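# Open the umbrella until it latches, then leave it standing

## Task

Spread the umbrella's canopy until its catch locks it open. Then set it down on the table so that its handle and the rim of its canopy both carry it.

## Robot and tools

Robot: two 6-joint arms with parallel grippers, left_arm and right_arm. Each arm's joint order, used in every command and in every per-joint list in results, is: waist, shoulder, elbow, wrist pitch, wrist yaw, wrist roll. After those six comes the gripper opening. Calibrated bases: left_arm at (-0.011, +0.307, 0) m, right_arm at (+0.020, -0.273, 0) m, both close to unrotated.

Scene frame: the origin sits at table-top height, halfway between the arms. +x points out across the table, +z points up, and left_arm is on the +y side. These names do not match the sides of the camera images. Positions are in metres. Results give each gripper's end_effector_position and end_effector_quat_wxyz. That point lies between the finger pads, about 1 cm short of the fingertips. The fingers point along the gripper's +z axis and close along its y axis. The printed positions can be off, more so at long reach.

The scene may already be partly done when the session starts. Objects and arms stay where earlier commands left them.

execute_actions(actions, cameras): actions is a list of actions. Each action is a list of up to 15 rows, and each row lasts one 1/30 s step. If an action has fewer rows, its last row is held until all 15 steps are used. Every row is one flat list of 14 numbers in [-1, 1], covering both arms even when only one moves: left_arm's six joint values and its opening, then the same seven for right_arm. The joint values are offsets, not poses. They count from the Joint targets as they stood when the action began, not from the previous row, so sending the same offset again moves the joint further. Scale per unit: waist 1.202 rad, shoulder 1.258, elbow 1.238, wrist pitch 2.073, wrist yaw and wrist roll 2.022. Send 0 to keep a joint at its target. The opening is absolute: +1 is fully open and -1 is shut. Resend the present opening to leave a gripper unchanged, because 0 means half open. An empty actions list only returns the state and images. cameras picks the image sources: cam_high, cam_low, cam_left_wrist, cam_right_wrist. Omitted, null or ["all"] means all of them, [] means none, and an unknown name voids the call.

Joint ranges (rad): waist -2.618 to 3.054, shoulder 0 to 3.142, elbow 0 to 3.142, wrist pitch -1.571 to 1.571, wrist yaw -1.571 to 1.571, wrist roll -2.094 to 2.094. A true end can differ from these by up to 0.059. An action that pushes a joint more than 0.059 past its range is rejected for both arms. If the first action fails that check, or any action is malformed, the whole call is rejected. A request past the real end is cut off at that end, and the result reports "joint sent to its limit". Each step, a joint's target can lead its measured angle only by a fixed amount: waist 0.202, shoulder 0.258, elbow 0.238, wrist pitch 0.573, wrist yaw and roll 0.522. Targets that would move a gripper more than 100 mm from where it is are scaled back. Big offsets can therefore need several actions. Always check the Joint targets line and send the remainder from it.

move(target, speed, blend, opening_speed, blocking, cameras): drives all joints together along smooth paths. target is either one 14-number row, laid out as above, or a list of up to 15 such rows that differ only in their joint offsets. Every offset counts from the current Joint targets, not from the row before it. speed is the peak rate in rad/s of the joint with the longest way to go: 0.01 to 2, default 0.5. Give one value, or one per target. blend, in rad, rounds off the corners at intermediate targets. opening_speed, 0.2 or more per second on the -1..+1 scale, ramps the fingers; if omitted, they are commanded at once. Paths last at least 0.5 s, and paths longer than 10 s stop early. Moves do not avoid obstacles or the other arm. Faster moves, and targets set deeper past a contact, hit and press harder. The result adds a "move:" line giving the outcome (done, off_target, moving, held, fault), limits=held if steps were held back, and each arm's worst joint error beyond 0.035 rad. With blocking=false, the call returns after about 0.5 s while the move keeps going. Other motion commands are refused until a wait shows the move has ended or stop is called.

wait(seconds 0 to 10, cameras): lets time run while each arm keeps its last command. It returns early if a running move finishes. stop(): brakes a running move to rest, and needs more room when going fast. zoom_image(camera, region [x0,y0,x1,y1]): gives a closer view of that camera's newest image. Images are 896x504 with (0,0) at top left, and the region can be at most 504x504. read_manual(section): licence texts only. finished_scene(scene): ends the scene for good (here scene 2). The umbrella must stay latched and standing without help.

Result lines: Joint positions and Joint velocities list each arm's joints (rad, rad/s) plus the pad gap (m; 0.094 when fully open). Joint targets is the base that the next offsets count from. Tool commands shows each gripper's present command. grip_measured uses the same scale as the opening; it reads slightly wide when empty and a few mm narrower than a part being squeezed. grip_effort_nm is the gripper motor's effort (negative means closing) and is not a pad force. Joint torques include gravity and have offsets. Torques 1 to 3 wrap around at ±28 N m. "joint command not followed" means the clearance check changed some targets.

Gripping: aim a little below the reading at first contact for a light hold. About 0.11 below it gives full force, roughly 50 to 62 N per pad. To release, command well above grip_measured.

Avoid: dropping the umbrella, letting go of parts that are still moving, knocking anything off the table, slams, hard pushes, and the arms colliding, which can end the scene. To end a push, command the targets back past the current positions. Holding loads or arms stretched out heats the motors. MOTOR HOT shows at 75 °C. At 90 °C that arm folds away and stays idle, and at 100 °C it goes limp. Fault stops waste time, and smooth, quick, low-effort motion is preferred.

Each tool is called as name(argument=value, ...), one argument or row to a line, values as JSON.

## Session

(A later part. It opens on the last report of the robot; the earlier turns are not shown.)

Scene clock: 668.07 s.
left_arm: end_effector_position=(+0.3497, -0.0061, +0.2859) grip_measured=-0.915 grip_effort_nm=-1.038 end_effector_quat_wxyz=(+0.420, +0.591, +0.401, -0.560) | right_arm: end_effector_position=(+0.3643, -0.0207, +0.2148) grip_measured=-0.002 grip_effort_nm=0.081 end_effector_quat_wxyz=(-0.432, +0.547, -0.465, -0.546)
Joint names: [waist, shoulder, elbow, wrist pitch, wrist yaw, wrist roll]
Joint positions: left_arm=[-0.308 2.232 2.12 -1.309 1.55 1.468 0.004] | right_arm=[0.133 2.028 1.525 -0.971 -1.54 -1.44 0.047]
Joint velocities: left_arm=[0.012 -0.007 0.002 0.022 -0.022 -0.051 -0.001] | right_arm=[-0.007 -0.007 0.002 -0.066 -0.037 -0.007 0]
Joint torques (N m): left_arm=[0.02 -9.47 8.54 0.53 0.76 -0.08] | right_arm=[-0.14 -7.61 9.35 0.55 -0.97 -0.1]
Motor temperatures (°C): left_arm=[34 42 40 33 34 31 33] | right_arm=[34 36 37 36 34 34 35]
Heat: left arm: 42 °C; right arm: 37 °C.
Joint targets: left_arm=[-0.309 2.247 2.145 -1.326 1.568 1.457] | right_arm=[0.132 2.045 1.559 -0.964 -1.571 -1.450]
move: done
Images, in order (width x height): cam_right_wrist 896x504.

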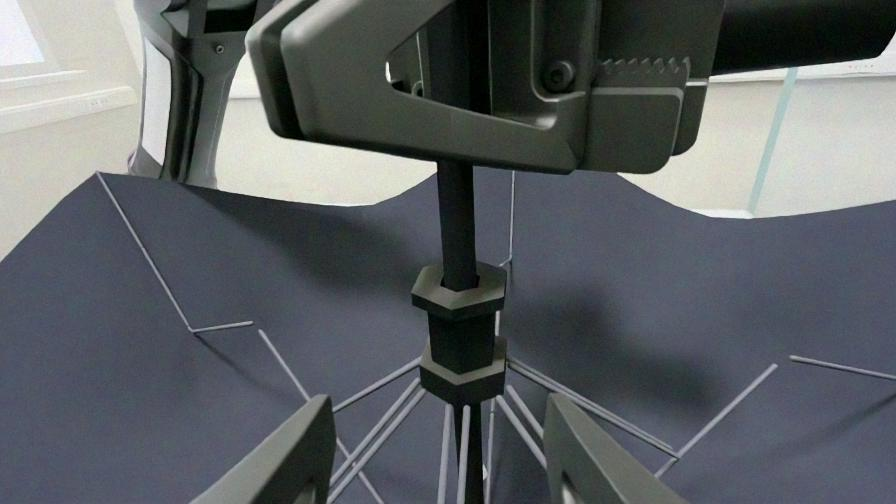

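move(
  target=[0,0,0,0,0,0,-0.95,0.0501,0.0651,0.0692,-0.0016,0,0,0.0],
  speed=0.3,
  cameras=["cam_right_wrist"],
)

zoom_image(
  camera="cam_right_wrist",
  region=[300, 240, 600, 500],
)

Scene clock: 714.00 s.
left_arm: end_effector_position=(+0.3497, -0.0061, +0.2859) grip_measured=-0.915 grip_effort_nm=-1.038 end_effector_quat_wxyz=(+0.420, +0.591, +0.401, -0.560) | right_arm: end_effector_position=(+0.3676, +0.0043, +0.2078) grip_measured=-0.002 grip_effort_nm=0.071 end_effector_quat_wxyz=(-0.419, +0.562, -0.445, -0.557)
Joint names: [waist, shoulder, elbow, wrist pitch, wrist yaw, wrist roll]
Joint positions: left_arm=[-0.308 2.232 2.12 -1.309 1.55 1.468 0.004] | right_arm=[0.193 2.106 1.614 -0.971 -1.542 -1.44 0.047]
Joint velocities: left_arm=[0.002 0.002 0.007 -0.066 0.051 0.022 0] | right_arm=[-0.012 0.007 -0.012 0.022 -0.037 0.051 -0.001]
Joint torques (N m): left_arm=[-0.01 -9.46 8.54 0.52 0.76 -0.08] | right_arm=[-0.01 -7.92 9.06 0.53 -0.95 -0.08]
Motor temperatures (°C): left_arm=[34 42 41 33 34 31 34] | right_arm=[34 36 36 36 35 34 35]
Heat: left arm: 42 °C; right arm: 36 °C.
Joint targets: left_arm=[-0.309 2.247 2.145 -1.326 1.568 1.457] | right_arm=[0.192 2.127 1.645 -0.968 -1.571 -1.450]
move: done
Images, in order (width x height): cam_right_wrist 896x504.

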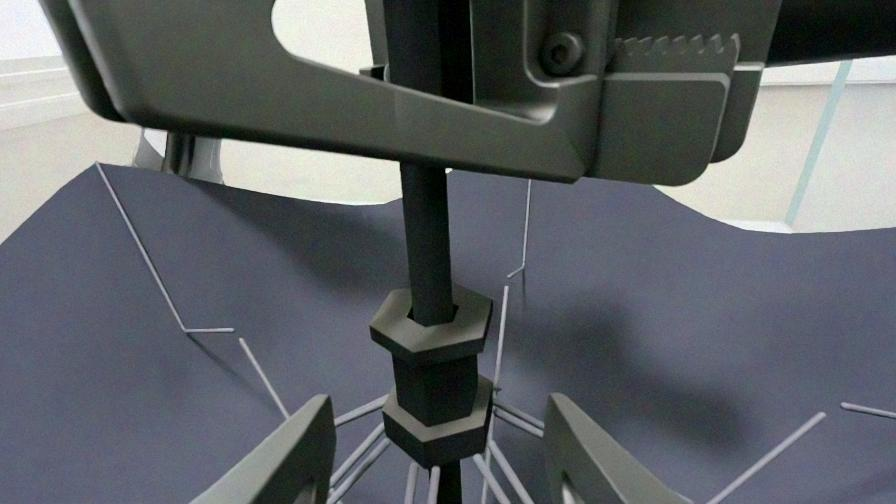

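Scaled by 1.680 from the camera's 896x504 image, which has a finer 1280x720 frame.

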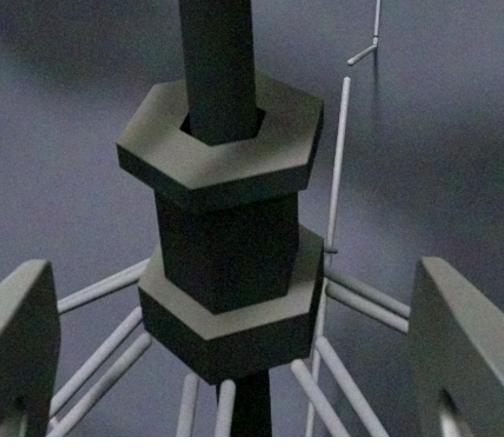

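execute_actions(
  actions=[],
  cameras=["cam_high","cam_left_wrist"],
)

zoom_image(
  camera="cam_high",
  region=[400, 180, 580, 282],
)

Scene clock: 727.50 s.
left_arm: end_effector_position=(+0.3497, -0.0061, +0.2859) grip_measured=-0.915 grip_effort_nm=-1.043 end_effector_quat_wxyz=(+0.420, +0.591, +0.401, -0.560) | right_arm: end_effector_position=(+0.3676, +0.0043, +0.2078) grip_measured=-0.002 grip_effort_nm=0.090 end_effector_quat_wxyz=(-0.419, +0.562, -0.445, -0.557)
Joint names: [waist, shoulder, elbow, wrist pitch, wrist yaw, wrist roll]
Joint positions: left_arm=[-0.308 2.232 2.12 -1.309 1.55 1.468 0.004] | right_arm=[0.193 2.106 1.614 -0.971 -1.542 -1.44 0.047]
Joint velocities: left_arm=[0.002 0.007 0.012 -0.037 0.022 -0.022 0] | right_arm=[-0.007 0.017 -0.002 0.022 0.051 -0.168 -0.002]
Joint torques (N m): left_arm=[-0.02 -9.46 8.51 0.52 0.76 -0.08] | right_arm=[-0.02 -7.94 9.05 0.52 -0.96 -0.09]
Motor temperatures (°C): left_arm=[34 42 41 33 34 31 34] | right_arm=[34 36 36 35 35 34 34]
Heat: left arm: 42 °C; right arm: 36 °C.
Joint targets: left_arm=[-0.309 2.247 2.145 -1.326 1.568 1.457] | right_arm=[0.192 2.127 1.645 -0.968 -1.571 -1.450]
Tool commands: left_gripper/opening=-0.95 right_gripper/opening=+0.0
Images, in order (width x height): cam_high 896x504, cam_left_wrist 896x504.

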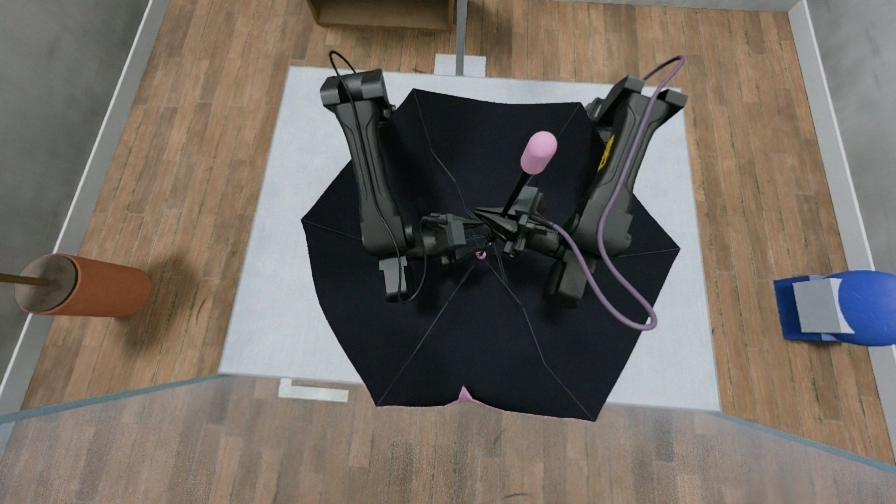

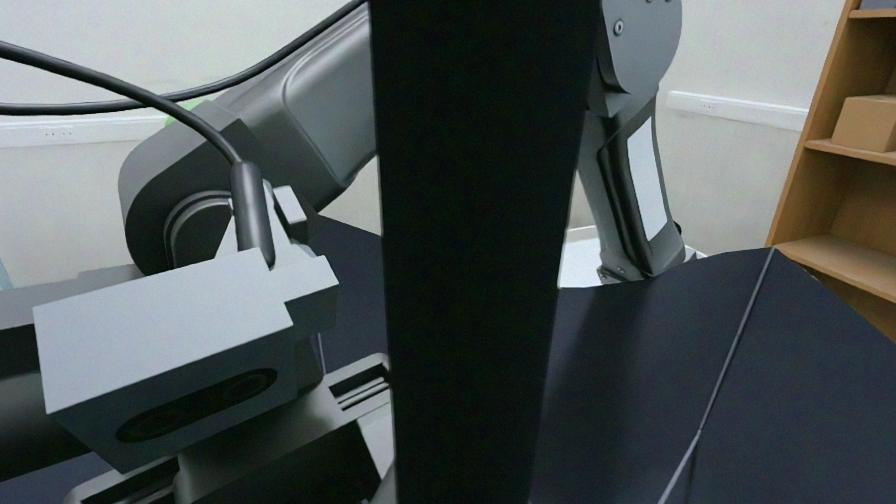

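Scaled by 2.800 from the camera's 896x504 image, which has a finer 1280x720 frame.

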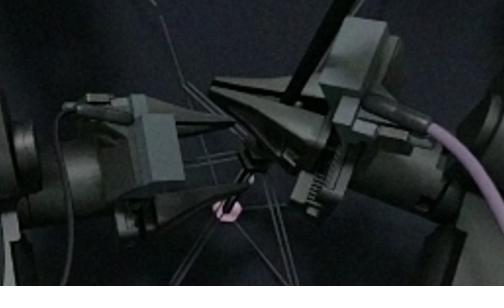

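zoom_image(
  camera="cam_high",
  region=[460, 215, 520, 265],
)

Scaled by 8.400 from the camera's 896x504 image, which has a finer 1280x720 frame.

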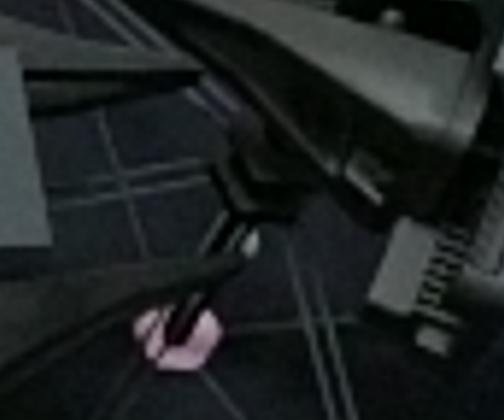

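move(
  target=[0,0,0,0,0,0,-0.95,0,-0.0072,0.0214,-0.0169,0,0,0.0],
  speed=0.2,
  cameras=["cam_right_wrist"],
)

zoom_image(
  camera="cam_right_wrist",
  region=[300, 240, 600, 500],
)

Scene clock: 756.80 s.
left_arm: end_effector_position=(+0.3497, -0.0061, +0.2859) grip_measured=-0.915 grip_effort_nm=-1.033 end_effector_quat_wxyz=(+0.420, +0.591, +0.401, -0.560) | right_arm: end_effector_position=(+0.3705, +0.0051, +0.2145) grip_measured=-0.002 grip_effort_nm=0.085 end_effector_quat_wxyz=(-0.425, +0.566, -0.440, -0.553)
Joint names: [waist, shoulder, elbow, wrist pitch, wrist yaw, wrist roll]
Joint positions: left_arm=[-0.308 2.232 2.12 -1.309 1.55 1.468 0.004] | right_arm=[0.193 2.106 1.641 -0.98 -1.542 -1.44 0.047]
Joint velocities: left_arm=[0.007 0.007 -0.002 0.007 -0.066 -0.051 0] | right_arm=[-0.007 -0.007 -0.007 -0.022 0.037 -0.139 0.001]
Joint torques (N m): left_arm=[-0.02 -9.46 8.53 0.52 0.76 -0.08] | right_arm=[0.01 -8.61 9.1 0.32 -0.95 -0.09]
Motor temperatures (°C): left_arm=[34 42 41 33 34 31 34] | right_arm=[34 36 36 35 35 34 34]
Heat: left arm: 42 °C; right arm: 36 °C.
Joint targets: left_arm=[-0.309 2.247 2.145 -1.326 1.568 1.457] | right_arm=[0.192 2.118 1.672 -1.002 -1.571 -1.450]
move: done
Images, in order (width x height): cam_right_wrist 896x504.

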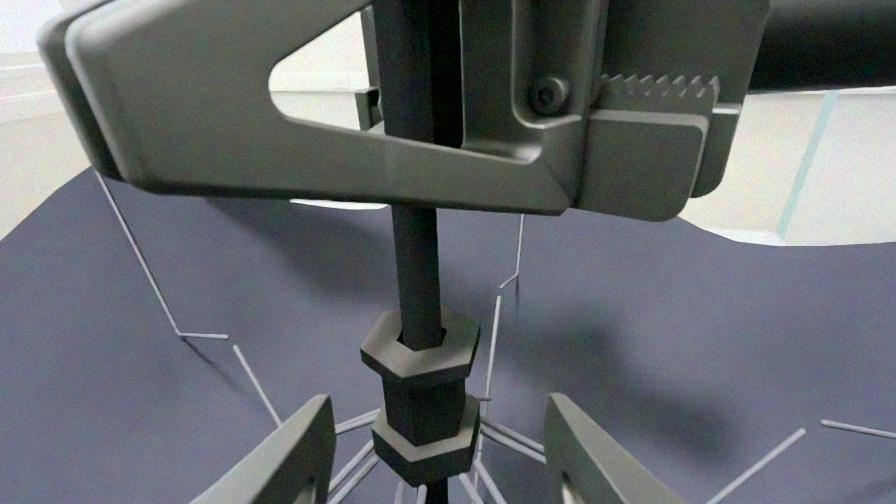

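Scaled by 1.680 from the camera's 896x504 image, which has a finer 1280x720 frame.

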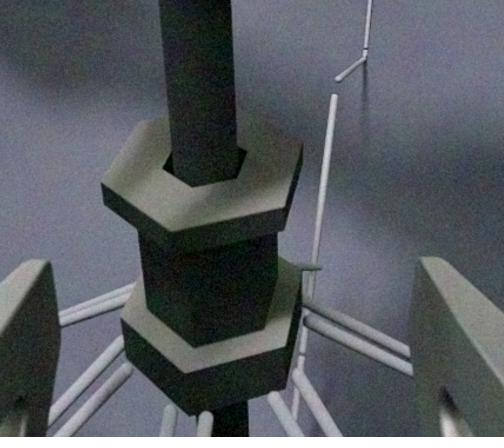

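move(
  target=[0,0,0,0,0,0,-0.95,0.0263,0.0083,0.0176,-0.0062,0,0,0.0],
  speed=0.15,
  cameras=["cam_right_wrist","cam_high"],
)

zoom_image(
  camera="cam_right_wrist",
  region=[300, 300, 600, 504],
)

zoom_image(
  camera="cam_high",
  region=[460, 215, 520, 265],
)

Scene clock: 781.77 s.
left_arm: end_effector_position=(+0.3497, -0.0061, +0.2859) grip_measured=-0.915 grip_effort_nm=-1.038 end_effector_quat_wxyz=(+0.420, +0.591, +0.401, -0.560) | right_arm: end_effector_position=(+0.3640, +0.0157, +0.2198) grip_measured=-0.002 grip_effort_nm=0.085 end_effector_quat_wxyz=(-0.419, +0.575, -0.429, -0.557)
Joint names: [waist, shoulder, elbow, wrist pitch, wrist yaw, wrist roll]
Joint positions: left_arm=[-0.308 2.232 2.12 -1.309 1.55 1.468 0.004] | right_arm=[0.222 2.106 1.662 -0.992 -1.542 -1.44 0.047]
Joint velocities: left_arm=[-0.002 -0.007 0.007 0.007 -0.007 0.037 0] | right_arm=[0.007 0.002 -0.002 -0.007 0.022 -0.022 0]
Joint torques (N m): left_arm=[0.01 -9.46 8.53 0.52 0.75 -0.08] | right_arm=[0.18 -7.9 9.1 0.34 -0.96 -0.08]
Motor temperatures (°C): left_arm=[34 42 41 33 34 31 34] | right_arm=[34 37 36 34 35 34 34]
Heat: left arm: 42 °C; right arm: 37 °C.
Joint targets: left_arm=[-0.309 2.247 2.145 -1.326 1.568 1.457] | right_arm=[0.224 2.128 1.693 -1.015 -1.571 -1.450]
move: done
Images, in order (width x height): cam_high 896x504, cam_right_wrist 896x504.

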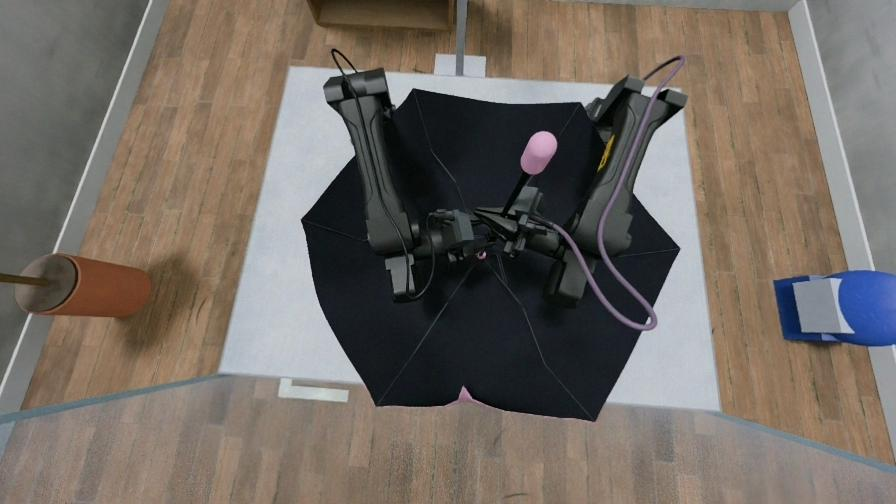

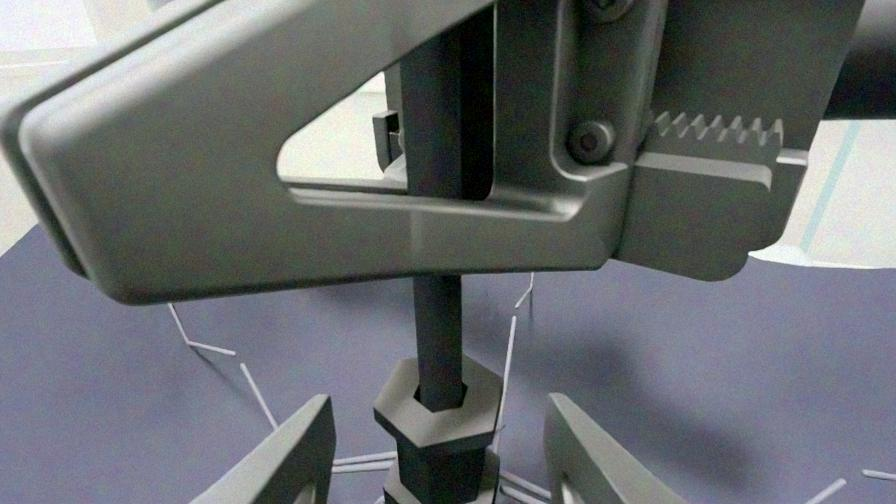

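Scaled by 1.680 from the camera's 896x504 image, which has a finer 1280x720 frame.

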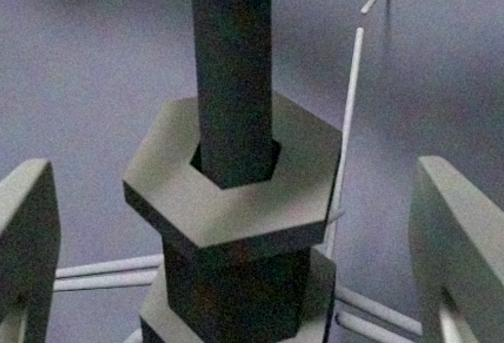

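Scaled by 8.400 from the camera's 896x504 image, which has a finer 1280x720 frame.

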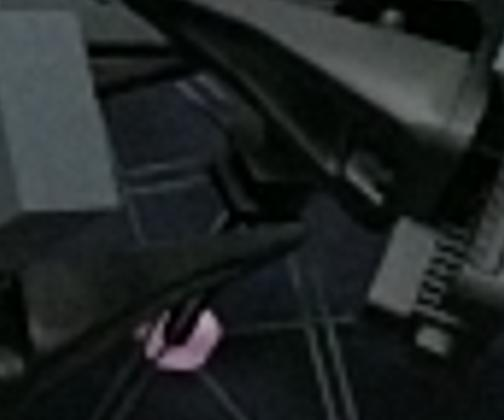

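move(
  target=[0,0,0,0,0,0,-0.95,0,0.0095,0,0,0,0,0.0],
  speed=0.15,
  cameras=["cam_right_wrist"],
)

zoom_image(
  camera="cam_right_wrist",
  region=[300, 300, 600, 504],
)

Scene clock: 793.90 s.
left_arm: end_effector_position=(+0.3497, -0.0061, +0.2859) grip_measured=-0.915 grip_effort_nm=-1.038 end_effector_quat_wxyz=(+0.420, +0.591, +0.401, -0.560) | right_arm: end_effector_position=(+0.3650, +0.0160, +0.2152) grip_measured=-0.002 grip_effort_nm=0.085 end_effector_quat_wxyz=(-0.415, +0.572, -0.433, -0.560)
Joint names: [waist, shoulder, elbow, wrist pitch, wrist yaw, wrist roll]
Joint positions: left_arm=[-0.308 2.232 2.12 -1.309 1.55 1.468 0.004] | right_arm=[0.222 2.118 1.662 -0.994 -1.542 -1.44 0.047]
Joint velocities: left_arm=[0.002 0.007 0.002 0.022 -0.007 -0.066 -0.001] | right_arm=[0.002 0.002 -0.007 0.081 -0.051 -0.022 0]
Joint torques (N m): left_arm=[0.01 -9.48 8.53 0.53 0.76 -0.08] | right_arm=[0.24 -7.97 9.14 0.31 -0.95 -0.09]
Motor temperatures (°C): left_arm=[34 42 41 33 34 31 34] | right_arm=[34 37 37 34 35 34 34]
Heat: left arm: 42 °C; right arm: 37 °C.
Joint targets: left_arm=[-0.309 2.247 2.145 -1.326 1.568 1.457] | right_arm=[0.224 2.140 1.693 -1.015 -1.571 -1.450]
move: done
Images, in order (width x height): cam_right_wrist 896x504.

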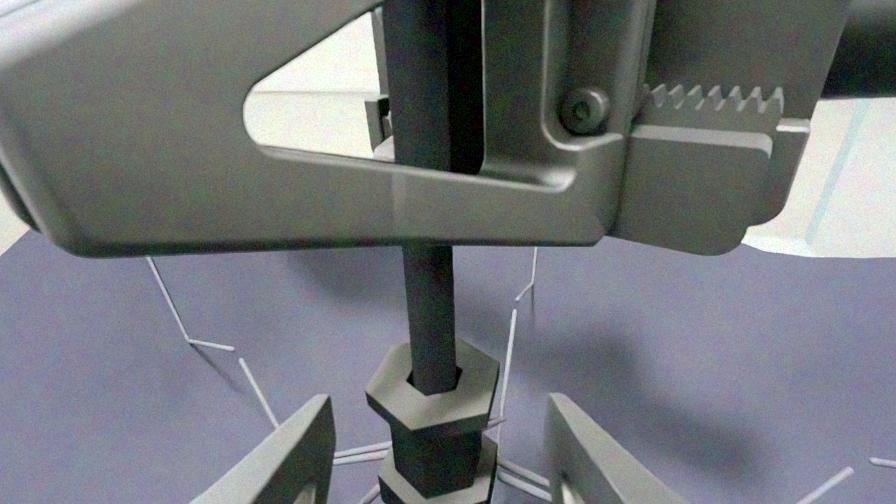

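Scaled by 1.680 from the camera's 896x504 image, which has a finer 1280x720 frame.

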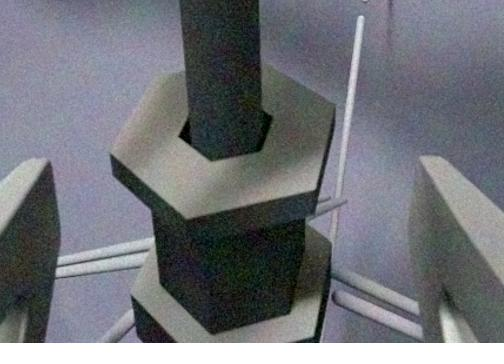

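move(
  target=[0,0,0,0,0,0,-0.95,0,0,0,0,0,0,-0.35],
  opening_speed=0.5,
  cameras=["cam_right_wrist"],
)

zoom_image(
  camera="cam_right_wrist",
  region=[300, 300, 600, 504],
)

Scene clock: 803.73 s.
left_arm: end_effector_position=(+0.3497, -0.0061, +0.2859) grip_measured=-0.915 grip_effort_nm=-1.033 end_effector_quat_wxyz=(+0.420, +0.591, +0.401, -0.560) | right_arm: end_effector_position=(+0.3649, +0.0159, +0.2152) grip_measured=-0.348 grip_effort_nm=-0.149 end_effector_quat_wxyz=(-0.415, +0.571, -0.433, -0.560)
Joint names: [waist, shoulder, elbow, wrist pitch, wrist yaw, wrist roll]
Joint positions: left_arm=[-0.308 2.232 2.12 -1.309 1.55 1.468 0.004] | right_arm=[0.222 2.118 1.662 -0.996 -1.542 -1.44 0.031]
Joint velocities: left_arm=[-0.022 -0.012 0.002 -0.022 0.007 -0.066 0] | right_arm=[0.012 -0.002 0.012 -0.037 0.007 -0.022 -0.001]
Joint torques (N m): left_arm=[-0.01 -9.48 8.54 0.52 0.76 -0.08] | right_arm=[0.23 -7.95 9.14 0.34 -0.96 -0.08]
Motor temperatures (°C): left_arm=[34 42 41 33 34 31 34] | right_arm=[34 37 37 34 35 34 34]
Heat: left arm: 42 °C; right arm: 37 °C.
Joint targets: left_arm=[-0.309 2.247 2.145 -1.326 1.568 1.457] | right_arm=[0.224 2.140 1.693 -1.015 -1.571 -1.450]
move: done
Images, in order (width x height): cam_right_wrist 896x504.

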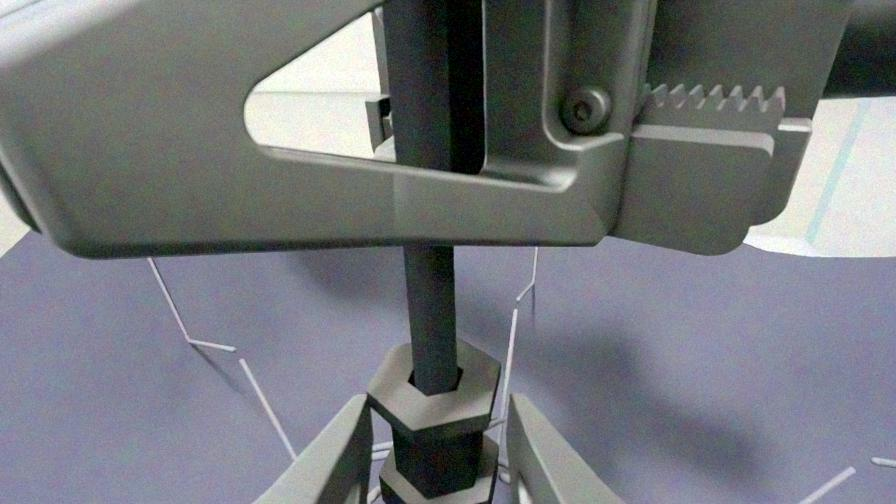

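Scaled by 1.680 from the camera's 896x504 image, which has a finer 1280x720 frame.

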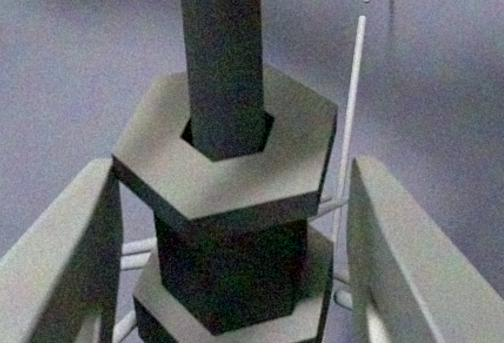

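move(
  target=[0,0,0,0,0,0,-0.95,-0.0126,0,0,-0.0145,0,0,-0.35],
  speed=0.15,
  cameras=["cam_right_wrist"],
)

zoom_image(
  camera="cam_right_wrist",
  region=[300, 300, 600, 504],
)

Scene clock: 887.57 s.
left_arm: end_effector_position=(+0.3497, -0.0061, +0.2859) grip_measured=-0.915 grip_effort_nm=-1.043 end_effector_quat_wxyz=(+0.420, +0.591, +0.401, -0.560) | right_arm: end_effector_position=(+0.3654, +0.0123, +0.2150) grip_measured=-0.348 grip_effort_nm=-0.149 end_effector_quat_wxyz=(-0.409, +0.564, -0.443, -0.564)
Joint names: [waist, shoulder, elbow, wrist pitch, wrist yaw, wrist roll]
Joint positions: left_arm=[-0.308 2.232 2.12 -1.309 1.55 1.468 0.004] | right_arm=[0.213 2.118 1.662 -1.023 -1.542 -1.44 0.031]
Joint velocities: left_arm=[-0.017 -0.027 -0.012 -0.051 0.022 -0.007 -0.001] | right_arm=[-0.012 -0.002 0.007 -0.037 -0.051 0.037 -0.001]
Joint torques (N m): left_arm=[-0.01 -9.46 8.54 0.52 0.76 -0.08] | right_arm=[-0.42 -7.9 9.11 0.29 -0.95 -0.09]
Motor temperatures (°C): left_arm=[34 43 42 33 34 31 34] | right_arm=[34 38 39 33 35 34 34]
Heat: left arm: 43 °C; right arm: 39 °C.
Joint targets: left_arm=[-0.309 2.247 2.145 -1.326 1.568 1.457] | right_arm=[0.209 2.140 1.693 -1.045 -1.571 -1.450]
move: done
Images, in order (width x height): cam_right_wrist 896x504.

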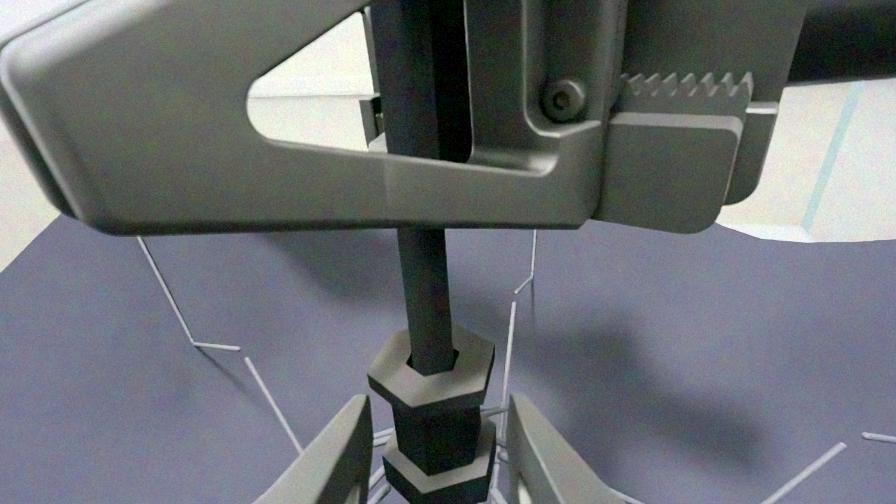

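Scaled by 1.680 from the camera's 896x504 image, which has a finer 1280x720 frame.

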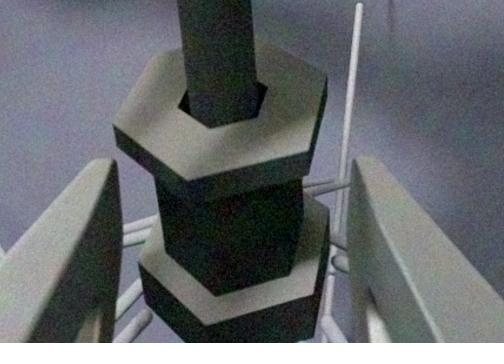

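move(
  target=[0,0,0,0,0,0,-0.95,0,0,0.0042,0,0,0,-0.35],
  speed=0.1,
  cameras=[],
)

move(
  target=[0,0,0,0,0,0,-0.95,0,0,0,0,0,0,-0.57],
  opening_speed=0.3,
  cameras=["cam_right_wrist"],
)

zoom_image(
  camera="cam_right_wrist",
  region=[300, 300, 600, 504],
)

Scene clock: 894.43 s.
left_arm: end_effector_position=(+0.3497, -0.0061, +0.2859) grip_measured=-0.915 grip_effort_nm=-1.033 end_effector_quat_wxyz=(+0.420, +0.591, +0.401, -0.560) | right_arm: end_effector_position=(+0.3654, +0.0123, +0.2150) grip_measured=-0.348 grip_effort_nm=-0.149 end_effector_quat_wxyz=(-0.409, +0.563, -0.444, -0.564)
Joint names: [waist, shoulder, elbow, wrist pitch, wrist yaw, wrist roll]
Joint positions: left_arm=[-0.308 2.232 2.12 -1.309 1.55 1.468 0.004] | right_arm=[0.213 2.118 1.662 -1.024 -1.542 -1.44 0.031]
Joint velocities: left_arm=[0.007 -0.022 0.002 0.007 -0.022 0.007 -0.001] | right_arm=[-0.017 0.007 0.002 0.051 -0.051 -0.037 -0.001]
Joint torques (N m): left_arm=[-0.02 -9.47 8.53 0.53 0.76 -0.08] | right_arm=[-0.42 -7.95 9.59 0.28 -0.95 -0.09]
Motor temperatures (°C): left_arm=[34 43 42 33 34 31 34] | right_arm=[34 38 39 33 35 34 34]
Heat: left arm: 43 °C; right arm: 39 °C.
Joint targets: left_arm=[-0.309 2.247 2.145 -1.326 1.568 1.457] | right_arm=[0.209 2.140 1.698 -1.045 -1.571 -1.450]
move: off_target (right_arm); right_arm: the elbow is farthest, 0.036 rad from its target
No camera images: "cameras" was empty.

Scene clock: 895.37 s.
left_arm: end_effector_position=(+0.3497, -0.0061, +0.2860) grip_measured=-0.915 grip_effort_nm=-1.033 end_effector_quat_wxyz=(+0.420, +0.591, +0.401, -0.560) | right_arm: end_effector_position=(+0.3650, +0.0122, +0.2150) grip_measured=-0.568 grip_effort_nm=-0.164 end_effector_quat_wxyz=(-0.407, +0.562, -0.445, -0.566)
Joint names: [waist, shoulder, elbow, wrist pitch, wrist yaw, wrist roll]
Joint positions: left_arm=[-0.308 2.232 2.12 -1.309 1.55 1.468 0.004] | right_arm=[0.213 2.118 1.662 -1.03 -1.542 -1.44 0.02]
Joint velocities: left_arm=[-0.002 -0.002 0.002 -0.11 -0.022 0.007 0] | right_arm=[0.022 -0.012 0.012 -0.022 -0.051 0.022 0.001]
Joint torques (N m): left_arm=[-0.01 -9.47 8.53 0.52 0.75 -0.08] | right_arm=[-0.42 -7.95 9.55 0.33 -0.95 -0.09]
Motor temperatures (°C): left_arm=[34 43 42 33 34 31 34] | right_arm=[34 38 39 33 35 34 34]
Heat: left arm: 43 °C; right arm: 39 °C.
Joint targets: left_arm=[-0.309 2.247 2.145 -1.326 1.568 1.457] | right_arm=[0.209 2.140 1.698 -1.045 -1.571 -1.450]
move: off_target (right_arm); right_arm: the elbow is farthest, 0.036 rad from its target
Images, in order (width x height): cam_right_wrist 896x504.

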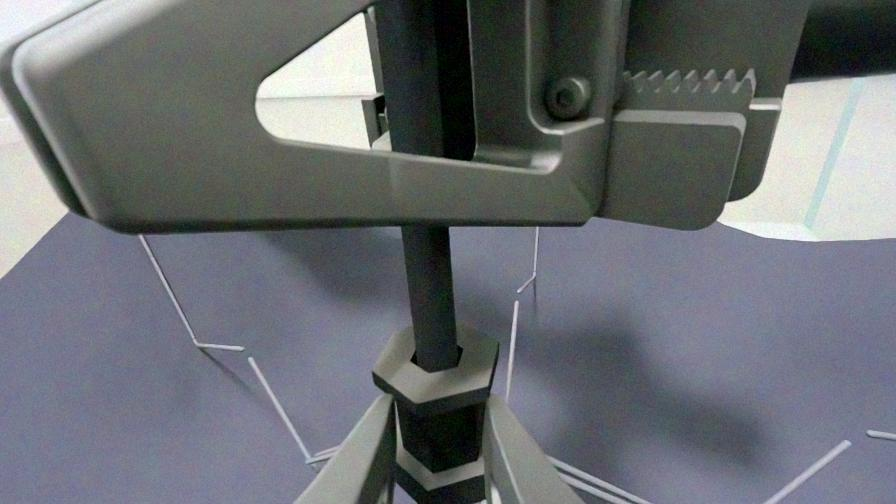

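Scaled by 1.680 from the camera's 896x504 image, which has a finer 1280x720 frame.

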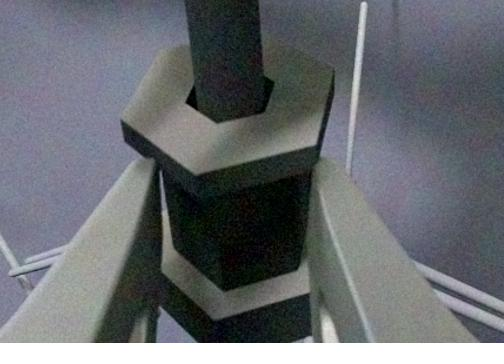

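move(
  target=[0,0,0,0,0,0,-0.95,0,0,0,0,0,0,-0.64],
  opening_speed=0.2,
  cameras=["cam_right_wrist"],
)

zoom_image(
  camera="cam_right_wrist",
  region=[300, 300, 600, 504],
)

Scene clock: 922.07 s.
left_arm: end_effector_position=(+0.3497, -0.0061, +0.2860) grip_measured=-0.915 grip_effort_nm=-1.038 end_effector_quat_wxyz=(+0.420, +0.591, +0.401, -0.560) | right_arm: end_effector_position=(+0.3651, +0.0119, +0.2149) grip_measured=-0.638 grip_effort_nm=-0.154 end_effector_quat_wxyz=(-0.407, +0.562, -0.446, -0.566)
Joint names: [waist, shoulder, elbow, wrist pitch, wrist yaw, wrist roll]
Joint positions: left_arm=[-0.308 2.232 2.12 -1.309 1.55 1.468 0.004] | right_arm=[0.212 2.118 1.662 -1.031 -1.542 -1.44 0.017]
Joint velocities: left_arm=[-0.017 -0.007 -0.012 -0.037 0.022 0.022 0] | right_arm=[-0.002 -0.022 0.002 -0.051 -0.066 -0.051 0]
Joint torques (N m): left_arm=[0.01 -9.47 8.53 0.52 0.75 -0.08] | right_arm=[-0.42 -7.9 9.54 0.34 -0.95 -0.08]
Motor temperatures (°C): left_arm=[34 43 42 33 34 31 34] | right_arm=[34 38 39 33 36 34 34]
Heat: left arm: 43 °C; right arm: 39 °C.
Joint targets: left_arm=[-0.309 2.247 2.145 -1.326 1.568 1.457] | right_arm=[0.209 2.140 1.698 -1.045 -1.571 -1.450]
move: off_target (right_arm); right_arm: the elbow is farthest, 0.036 rad from its target
Images, in order (width x height): cam_right_wrist 896x504.

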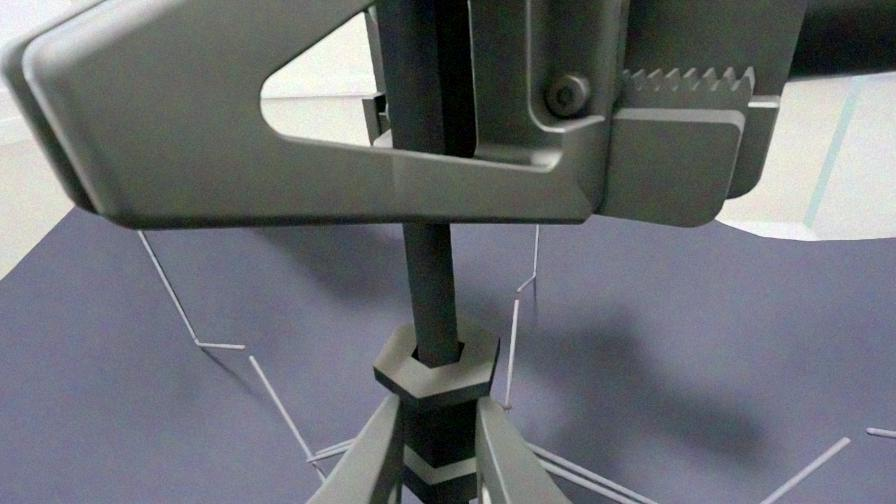

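Scaled by 1.680 from the camera's 896x504 image, which has a finer 1280x720 frame.

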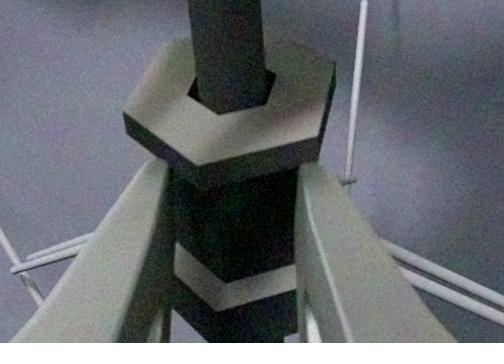

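move(
  target=[0,0,0,0,0,0,-0.95,0,0,0,0,0,0,-0.72],
  opening_speed=0.2,
  cameras=["cam_right_wrist"],
)

zoom_image(
  camera="cam_right_wrist",
  region=[300, 300, 600, 504],
)

Scene clock: 923.97 s.
left_arm: end_effector_position=(+0.3497, -0.0061, +0.2860) grip_measured=-0.915 grip_effort_nm=-1.038 end_effector_quat_wxyz=(+0.420, +0.591, +0.401, -0.560) | right_arm: end_effector_position=(+0.3650, +0.0119, +0.2149) grip_measured=-0.718 grip_effort_nm=-0.154 end_effector_quat_wxyz=(-0.407, +0.562, -0.446, -0.566)
Joint names: [waist, shoulder, elbow, wrist pitch, wrist yaw, wrist roll]
Joint positions: left_arm=[-0.308 2.232 2.12 -1.309 1.55 1.468 0.004] | right_arm=[0.212 2.118 1.662 -1.032 -1.542 -1.44 0.013]
Joint velocities: left_arm=[0.007 -0.007 -0.002 -0.037 -0.081 -0.022 0] | right_arm=[-0.002 -0.002 0.002 0.051 0.022 -0.007 -0.001]
Joint torques (N m): left_arm=[-0.01 -9.46 8.54 0.53 0.74 -0.08] | right_arm=[-0.32 -7.92 9.55 0.34 -0.95 -0.09]
Motor temperatures (°C): left_arm=[34 43 42 33 34 31 34] | right_arm=[34 38 39 33 36 34 34]
Heat: left arm: 43 °C; right arm: 39 °C.
Joint targets: left_arm=[-0.309 2.247 2.145 -1.326 1.568 1.457] | right_arm=[0.209 2.140 1.698 -1.045 -1.571 -1.450]
move: off_target (right_arm); right_arm: the elbow is farthest, 0.036 rad from its target
Images, in order (width x height): cam_right_wrist 896x504.

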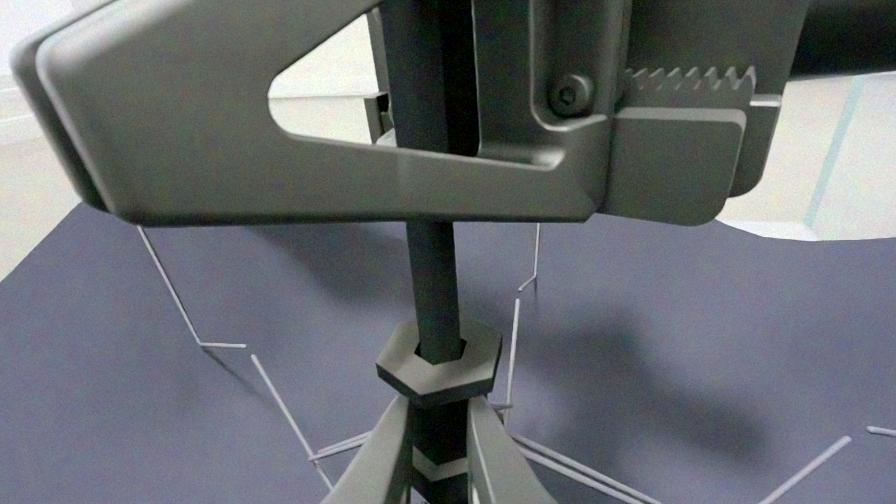

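Scaled by 1.680 from the camera's 896x504 image, which has a finer 1280x720 frame.

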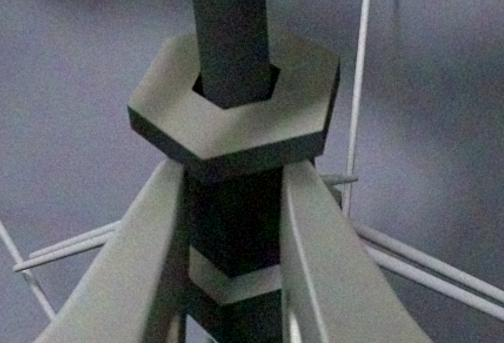

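execute_actions(
  actions=[],
)

Scene clock: 935.87 s.
left_arm: end_effector_position=(+0.3497, -0.0061, +0.2860) grip_measured=-0.915 grip_effort_nm=-1.033 end_effector_quat_wxyz=(+0.420, +0.591, +0.401, -0.560) | right_arm: end_effector_position=(+0.3650, +0.0119, +0.2149) grip_measured=-0.718 grip_effort_nm=-0.149 end_effector_quat_wxyz=(-0.407, +0.562, -0.446, -0.566)
Joint names: [waist, shoulder, elbow, wrist pitch, wrist yaw, wrist roll]
Joint positions: left_arm=[-0.308 2.232 2.12 -1.309 1.55 1.468 0.004] | right_arm=[0.212 2.118 1.662 -1.032 -1.542 -1.441 0.013]
Joint velocities: left_arm=[-0.012 0.002 -0.002 0.007 -0.037 0.081 0] | right_arm=[-0.002 0.012 -0.022 -0.037 0.051 -0.066 0.001]
Joint torques (N m): left_arm=[-0.03 -9.46 8.54 0.52 0.74 -0.07] | right_arm=[-0.35 -7.88 9.58 0.34 -0.95 -0.07]
Motor temperatures (°C): left_arm=[34 43 42 33 34 31 34] | right_arm=[34 39 39 33 36 34 34]
Heat: left arm: 43 °C; right arm: 39 °C.
Joint targets: left_arm=[-0.309 2.247 2.145 -1.326 1.568 1.457] | right_arm=[0.209 2.140 1.698 -1.045 -1.571 -1.450]
Tool commands: left_gripper/opening=-0.95 right_gripper/opening=-0.72

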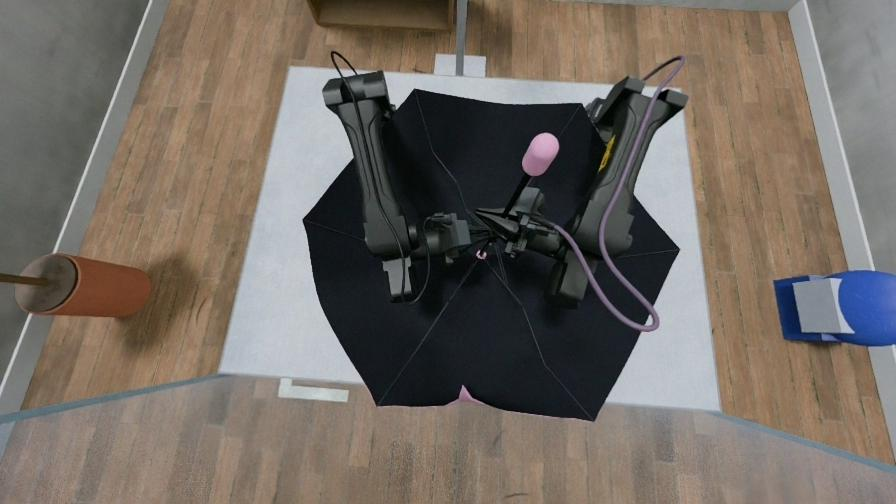

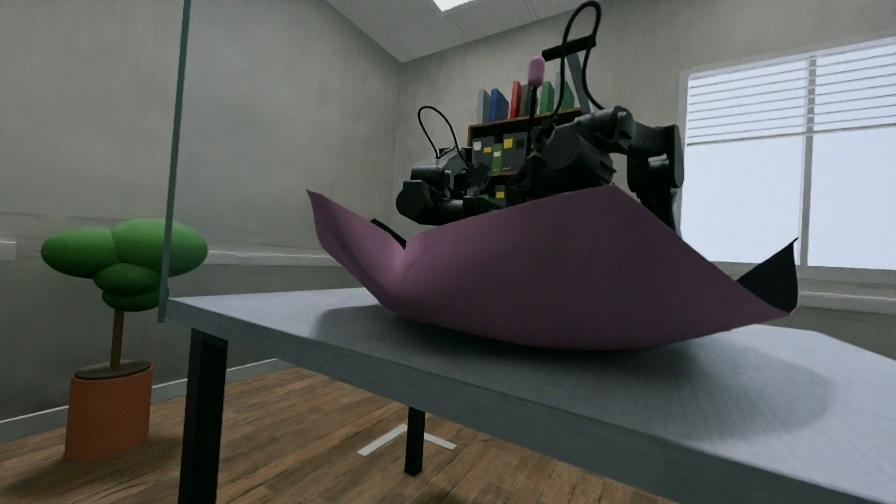

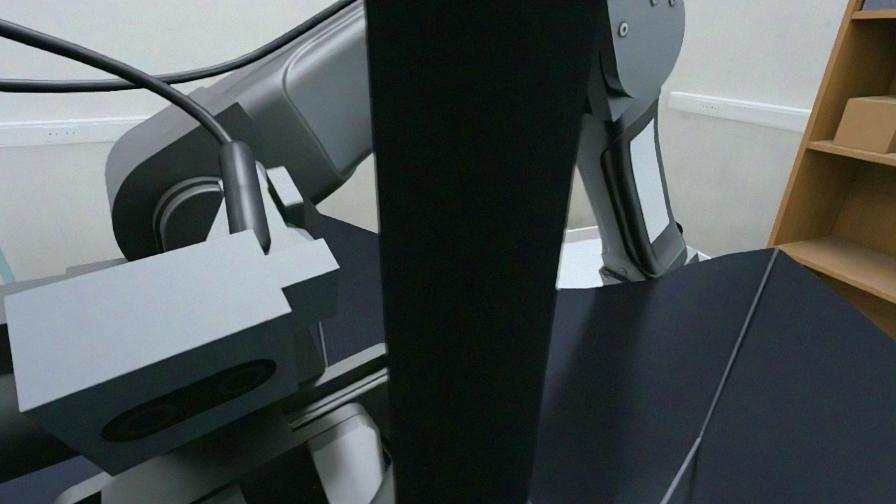

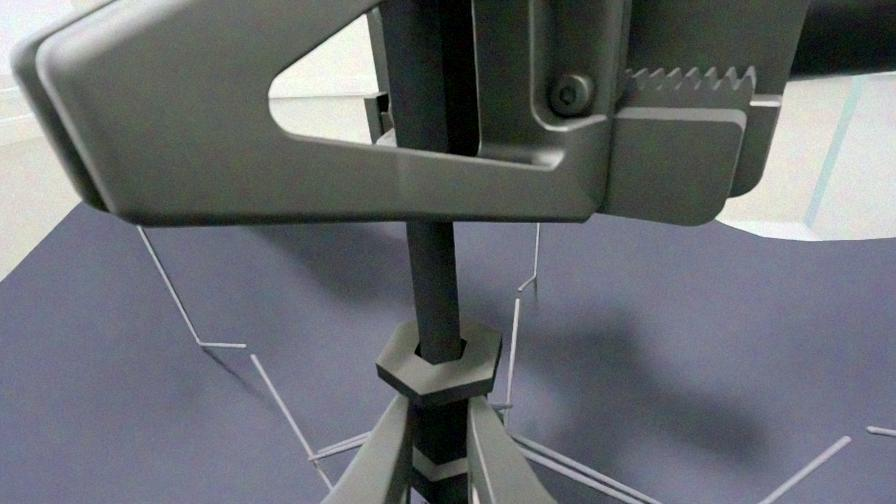

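zoom_image(
  camera="cam_right_wrist",
  region=[320, 300, 560, 504],
)

zoom_image(
  camera="cam_high",
  region=[400, 120, 600, 320],
)

Scaled by 2.100 from the camera's 896x504 image, which has a finer 1280x720 frame.

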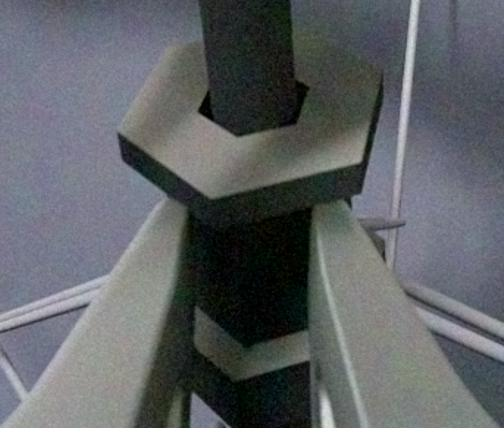

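Scaled by 2.520 from the camera's 896x504 image, which has a finer 1280x720 frame.

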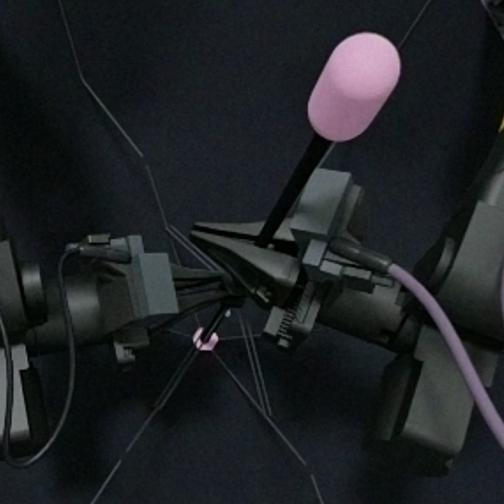

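move(
  target=[
    [0,0,0,0,0,0,-0.95,0,0,0,0,0,0,-0.54],
  ],
  cameras=[],
)

move(
  target=[
    [0,0,0,0,0,0,-0.95,0.0141,0,0,0,0,0,-0.54],
  ],
  speed=0.1,
  cameras=["cam_right_wrist"],
)

Scene clock: 958.27 s.
left_arm: end_effector_position=(+0.3497, -0.0061, +0.2860) grip_measured=-0.915 grip_effort_nm=-1.023 end_effector_quat_wxyz=(+0.420, +0.591, +0.401, -0.560) | right_arm: end_effector_position=(+0.3657, +0.0121, +0.2164) grip_measured=-0.542 grip_effort_nm=0.076 end_effector_quat_wxyz=(-0.409, +0.563, -0.444, -0.565)
Joint names: [waist, shoulder, elbow, wrist pitch, wrist yaw, wrist roll]
Joint positions: left_arm=[-0.308 2.232 2.12 -1.309 1.55 1.468 0.004] | right_arm=[0.212 2.118 1.668 -1.032 -1.542 -1.441 0.022]
Joint velocities: left_arm=[-0.002 -0.012 -0.002 -0.066 0.051 -0.022 0.001] | right_arm=[0.012 0.002 -0.002 0.037 -0.081 -0.066 -0.001]
Joint torques (N m): left_arm=[-0.01 -9.47 8.53 0.52 0.75 -0.07] | right_arm=[-0.34 -7.9 9.01 0.35 -0.94 -0.09]
Motor temperatures (°C): left_arm=[34 43 42 33 34 31 35] | right_arm=[34 39 39 33 36 34 34]
Heat: left arm: 43 °C; right arm: 39 °C.
Joint targets: left_arm=[-0.309 2.247 2.145 -1.326 1.568 1.457] | right_arm=[0.209 2.140 1.699 -1.045 -1.571 -1.450]
move: done
No camera images: "cameras" was empty.

Scene clock: 958.97 s.
left_arm: end_effector_position=(+0.3497, -0.0061, +0.2860) grip_measured=-0.915 grip_effort_nm=-1.038 end_effector_quat_wxyz=(+0.420, +0.591, +0.401, -0.560) | right_arm: end_effector_position=(+0.3645, +0.0135, +0.2164) grip_measured=-0.542 grip_effort_nm=0.076 end_effector_quat_wxyz=(-0.408, +0.564, -0.443, -0.565)
Joint names: [waist, shoulder, elbow, wrist pitch, wrist yaw, wrist roll]
Joint positions: left_arm=[-0.308 2.232 2.12 -1.309 1.55 1.468 0.004] | right_arm=[0.216 2.118 1.668 -1.032 -1.542 -1.441 0.022]
Joint velocities: left_arm=[-0.002 0.002 -0.007 -0.022 -0.007 0.081 0] | right_arm=[-0.002 0.002 -0.002 -0.007 0.051 -0.037 0]
Joint torques (N m): left_arm=[-0.01 -9.48 8.54 0.52 0.75 -0.07] | right_arm=[0.95 -7.88 9.07 0.36 -0.95 -0.07]
Motor temperatures (°C): left_arm=[34 43 42 33 34 31 35] | right_arm=[34 39 39 33 36 34 34]
Heat: left arm: 43 °C; right arm: 39 °C.
Joint targets: left_arm=[-0.309 2.247 2.145 -1.326 1.568 1.457] | right_arm=[0.226 2.140 1.699 -1.045 -1.571 -1.450]
move: done
Images, in order (width x height): cam_right_wrist 896x504.

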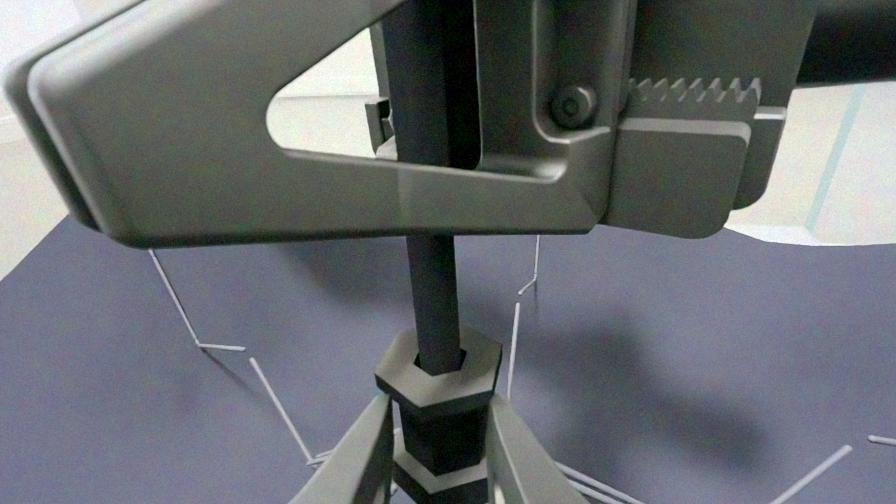

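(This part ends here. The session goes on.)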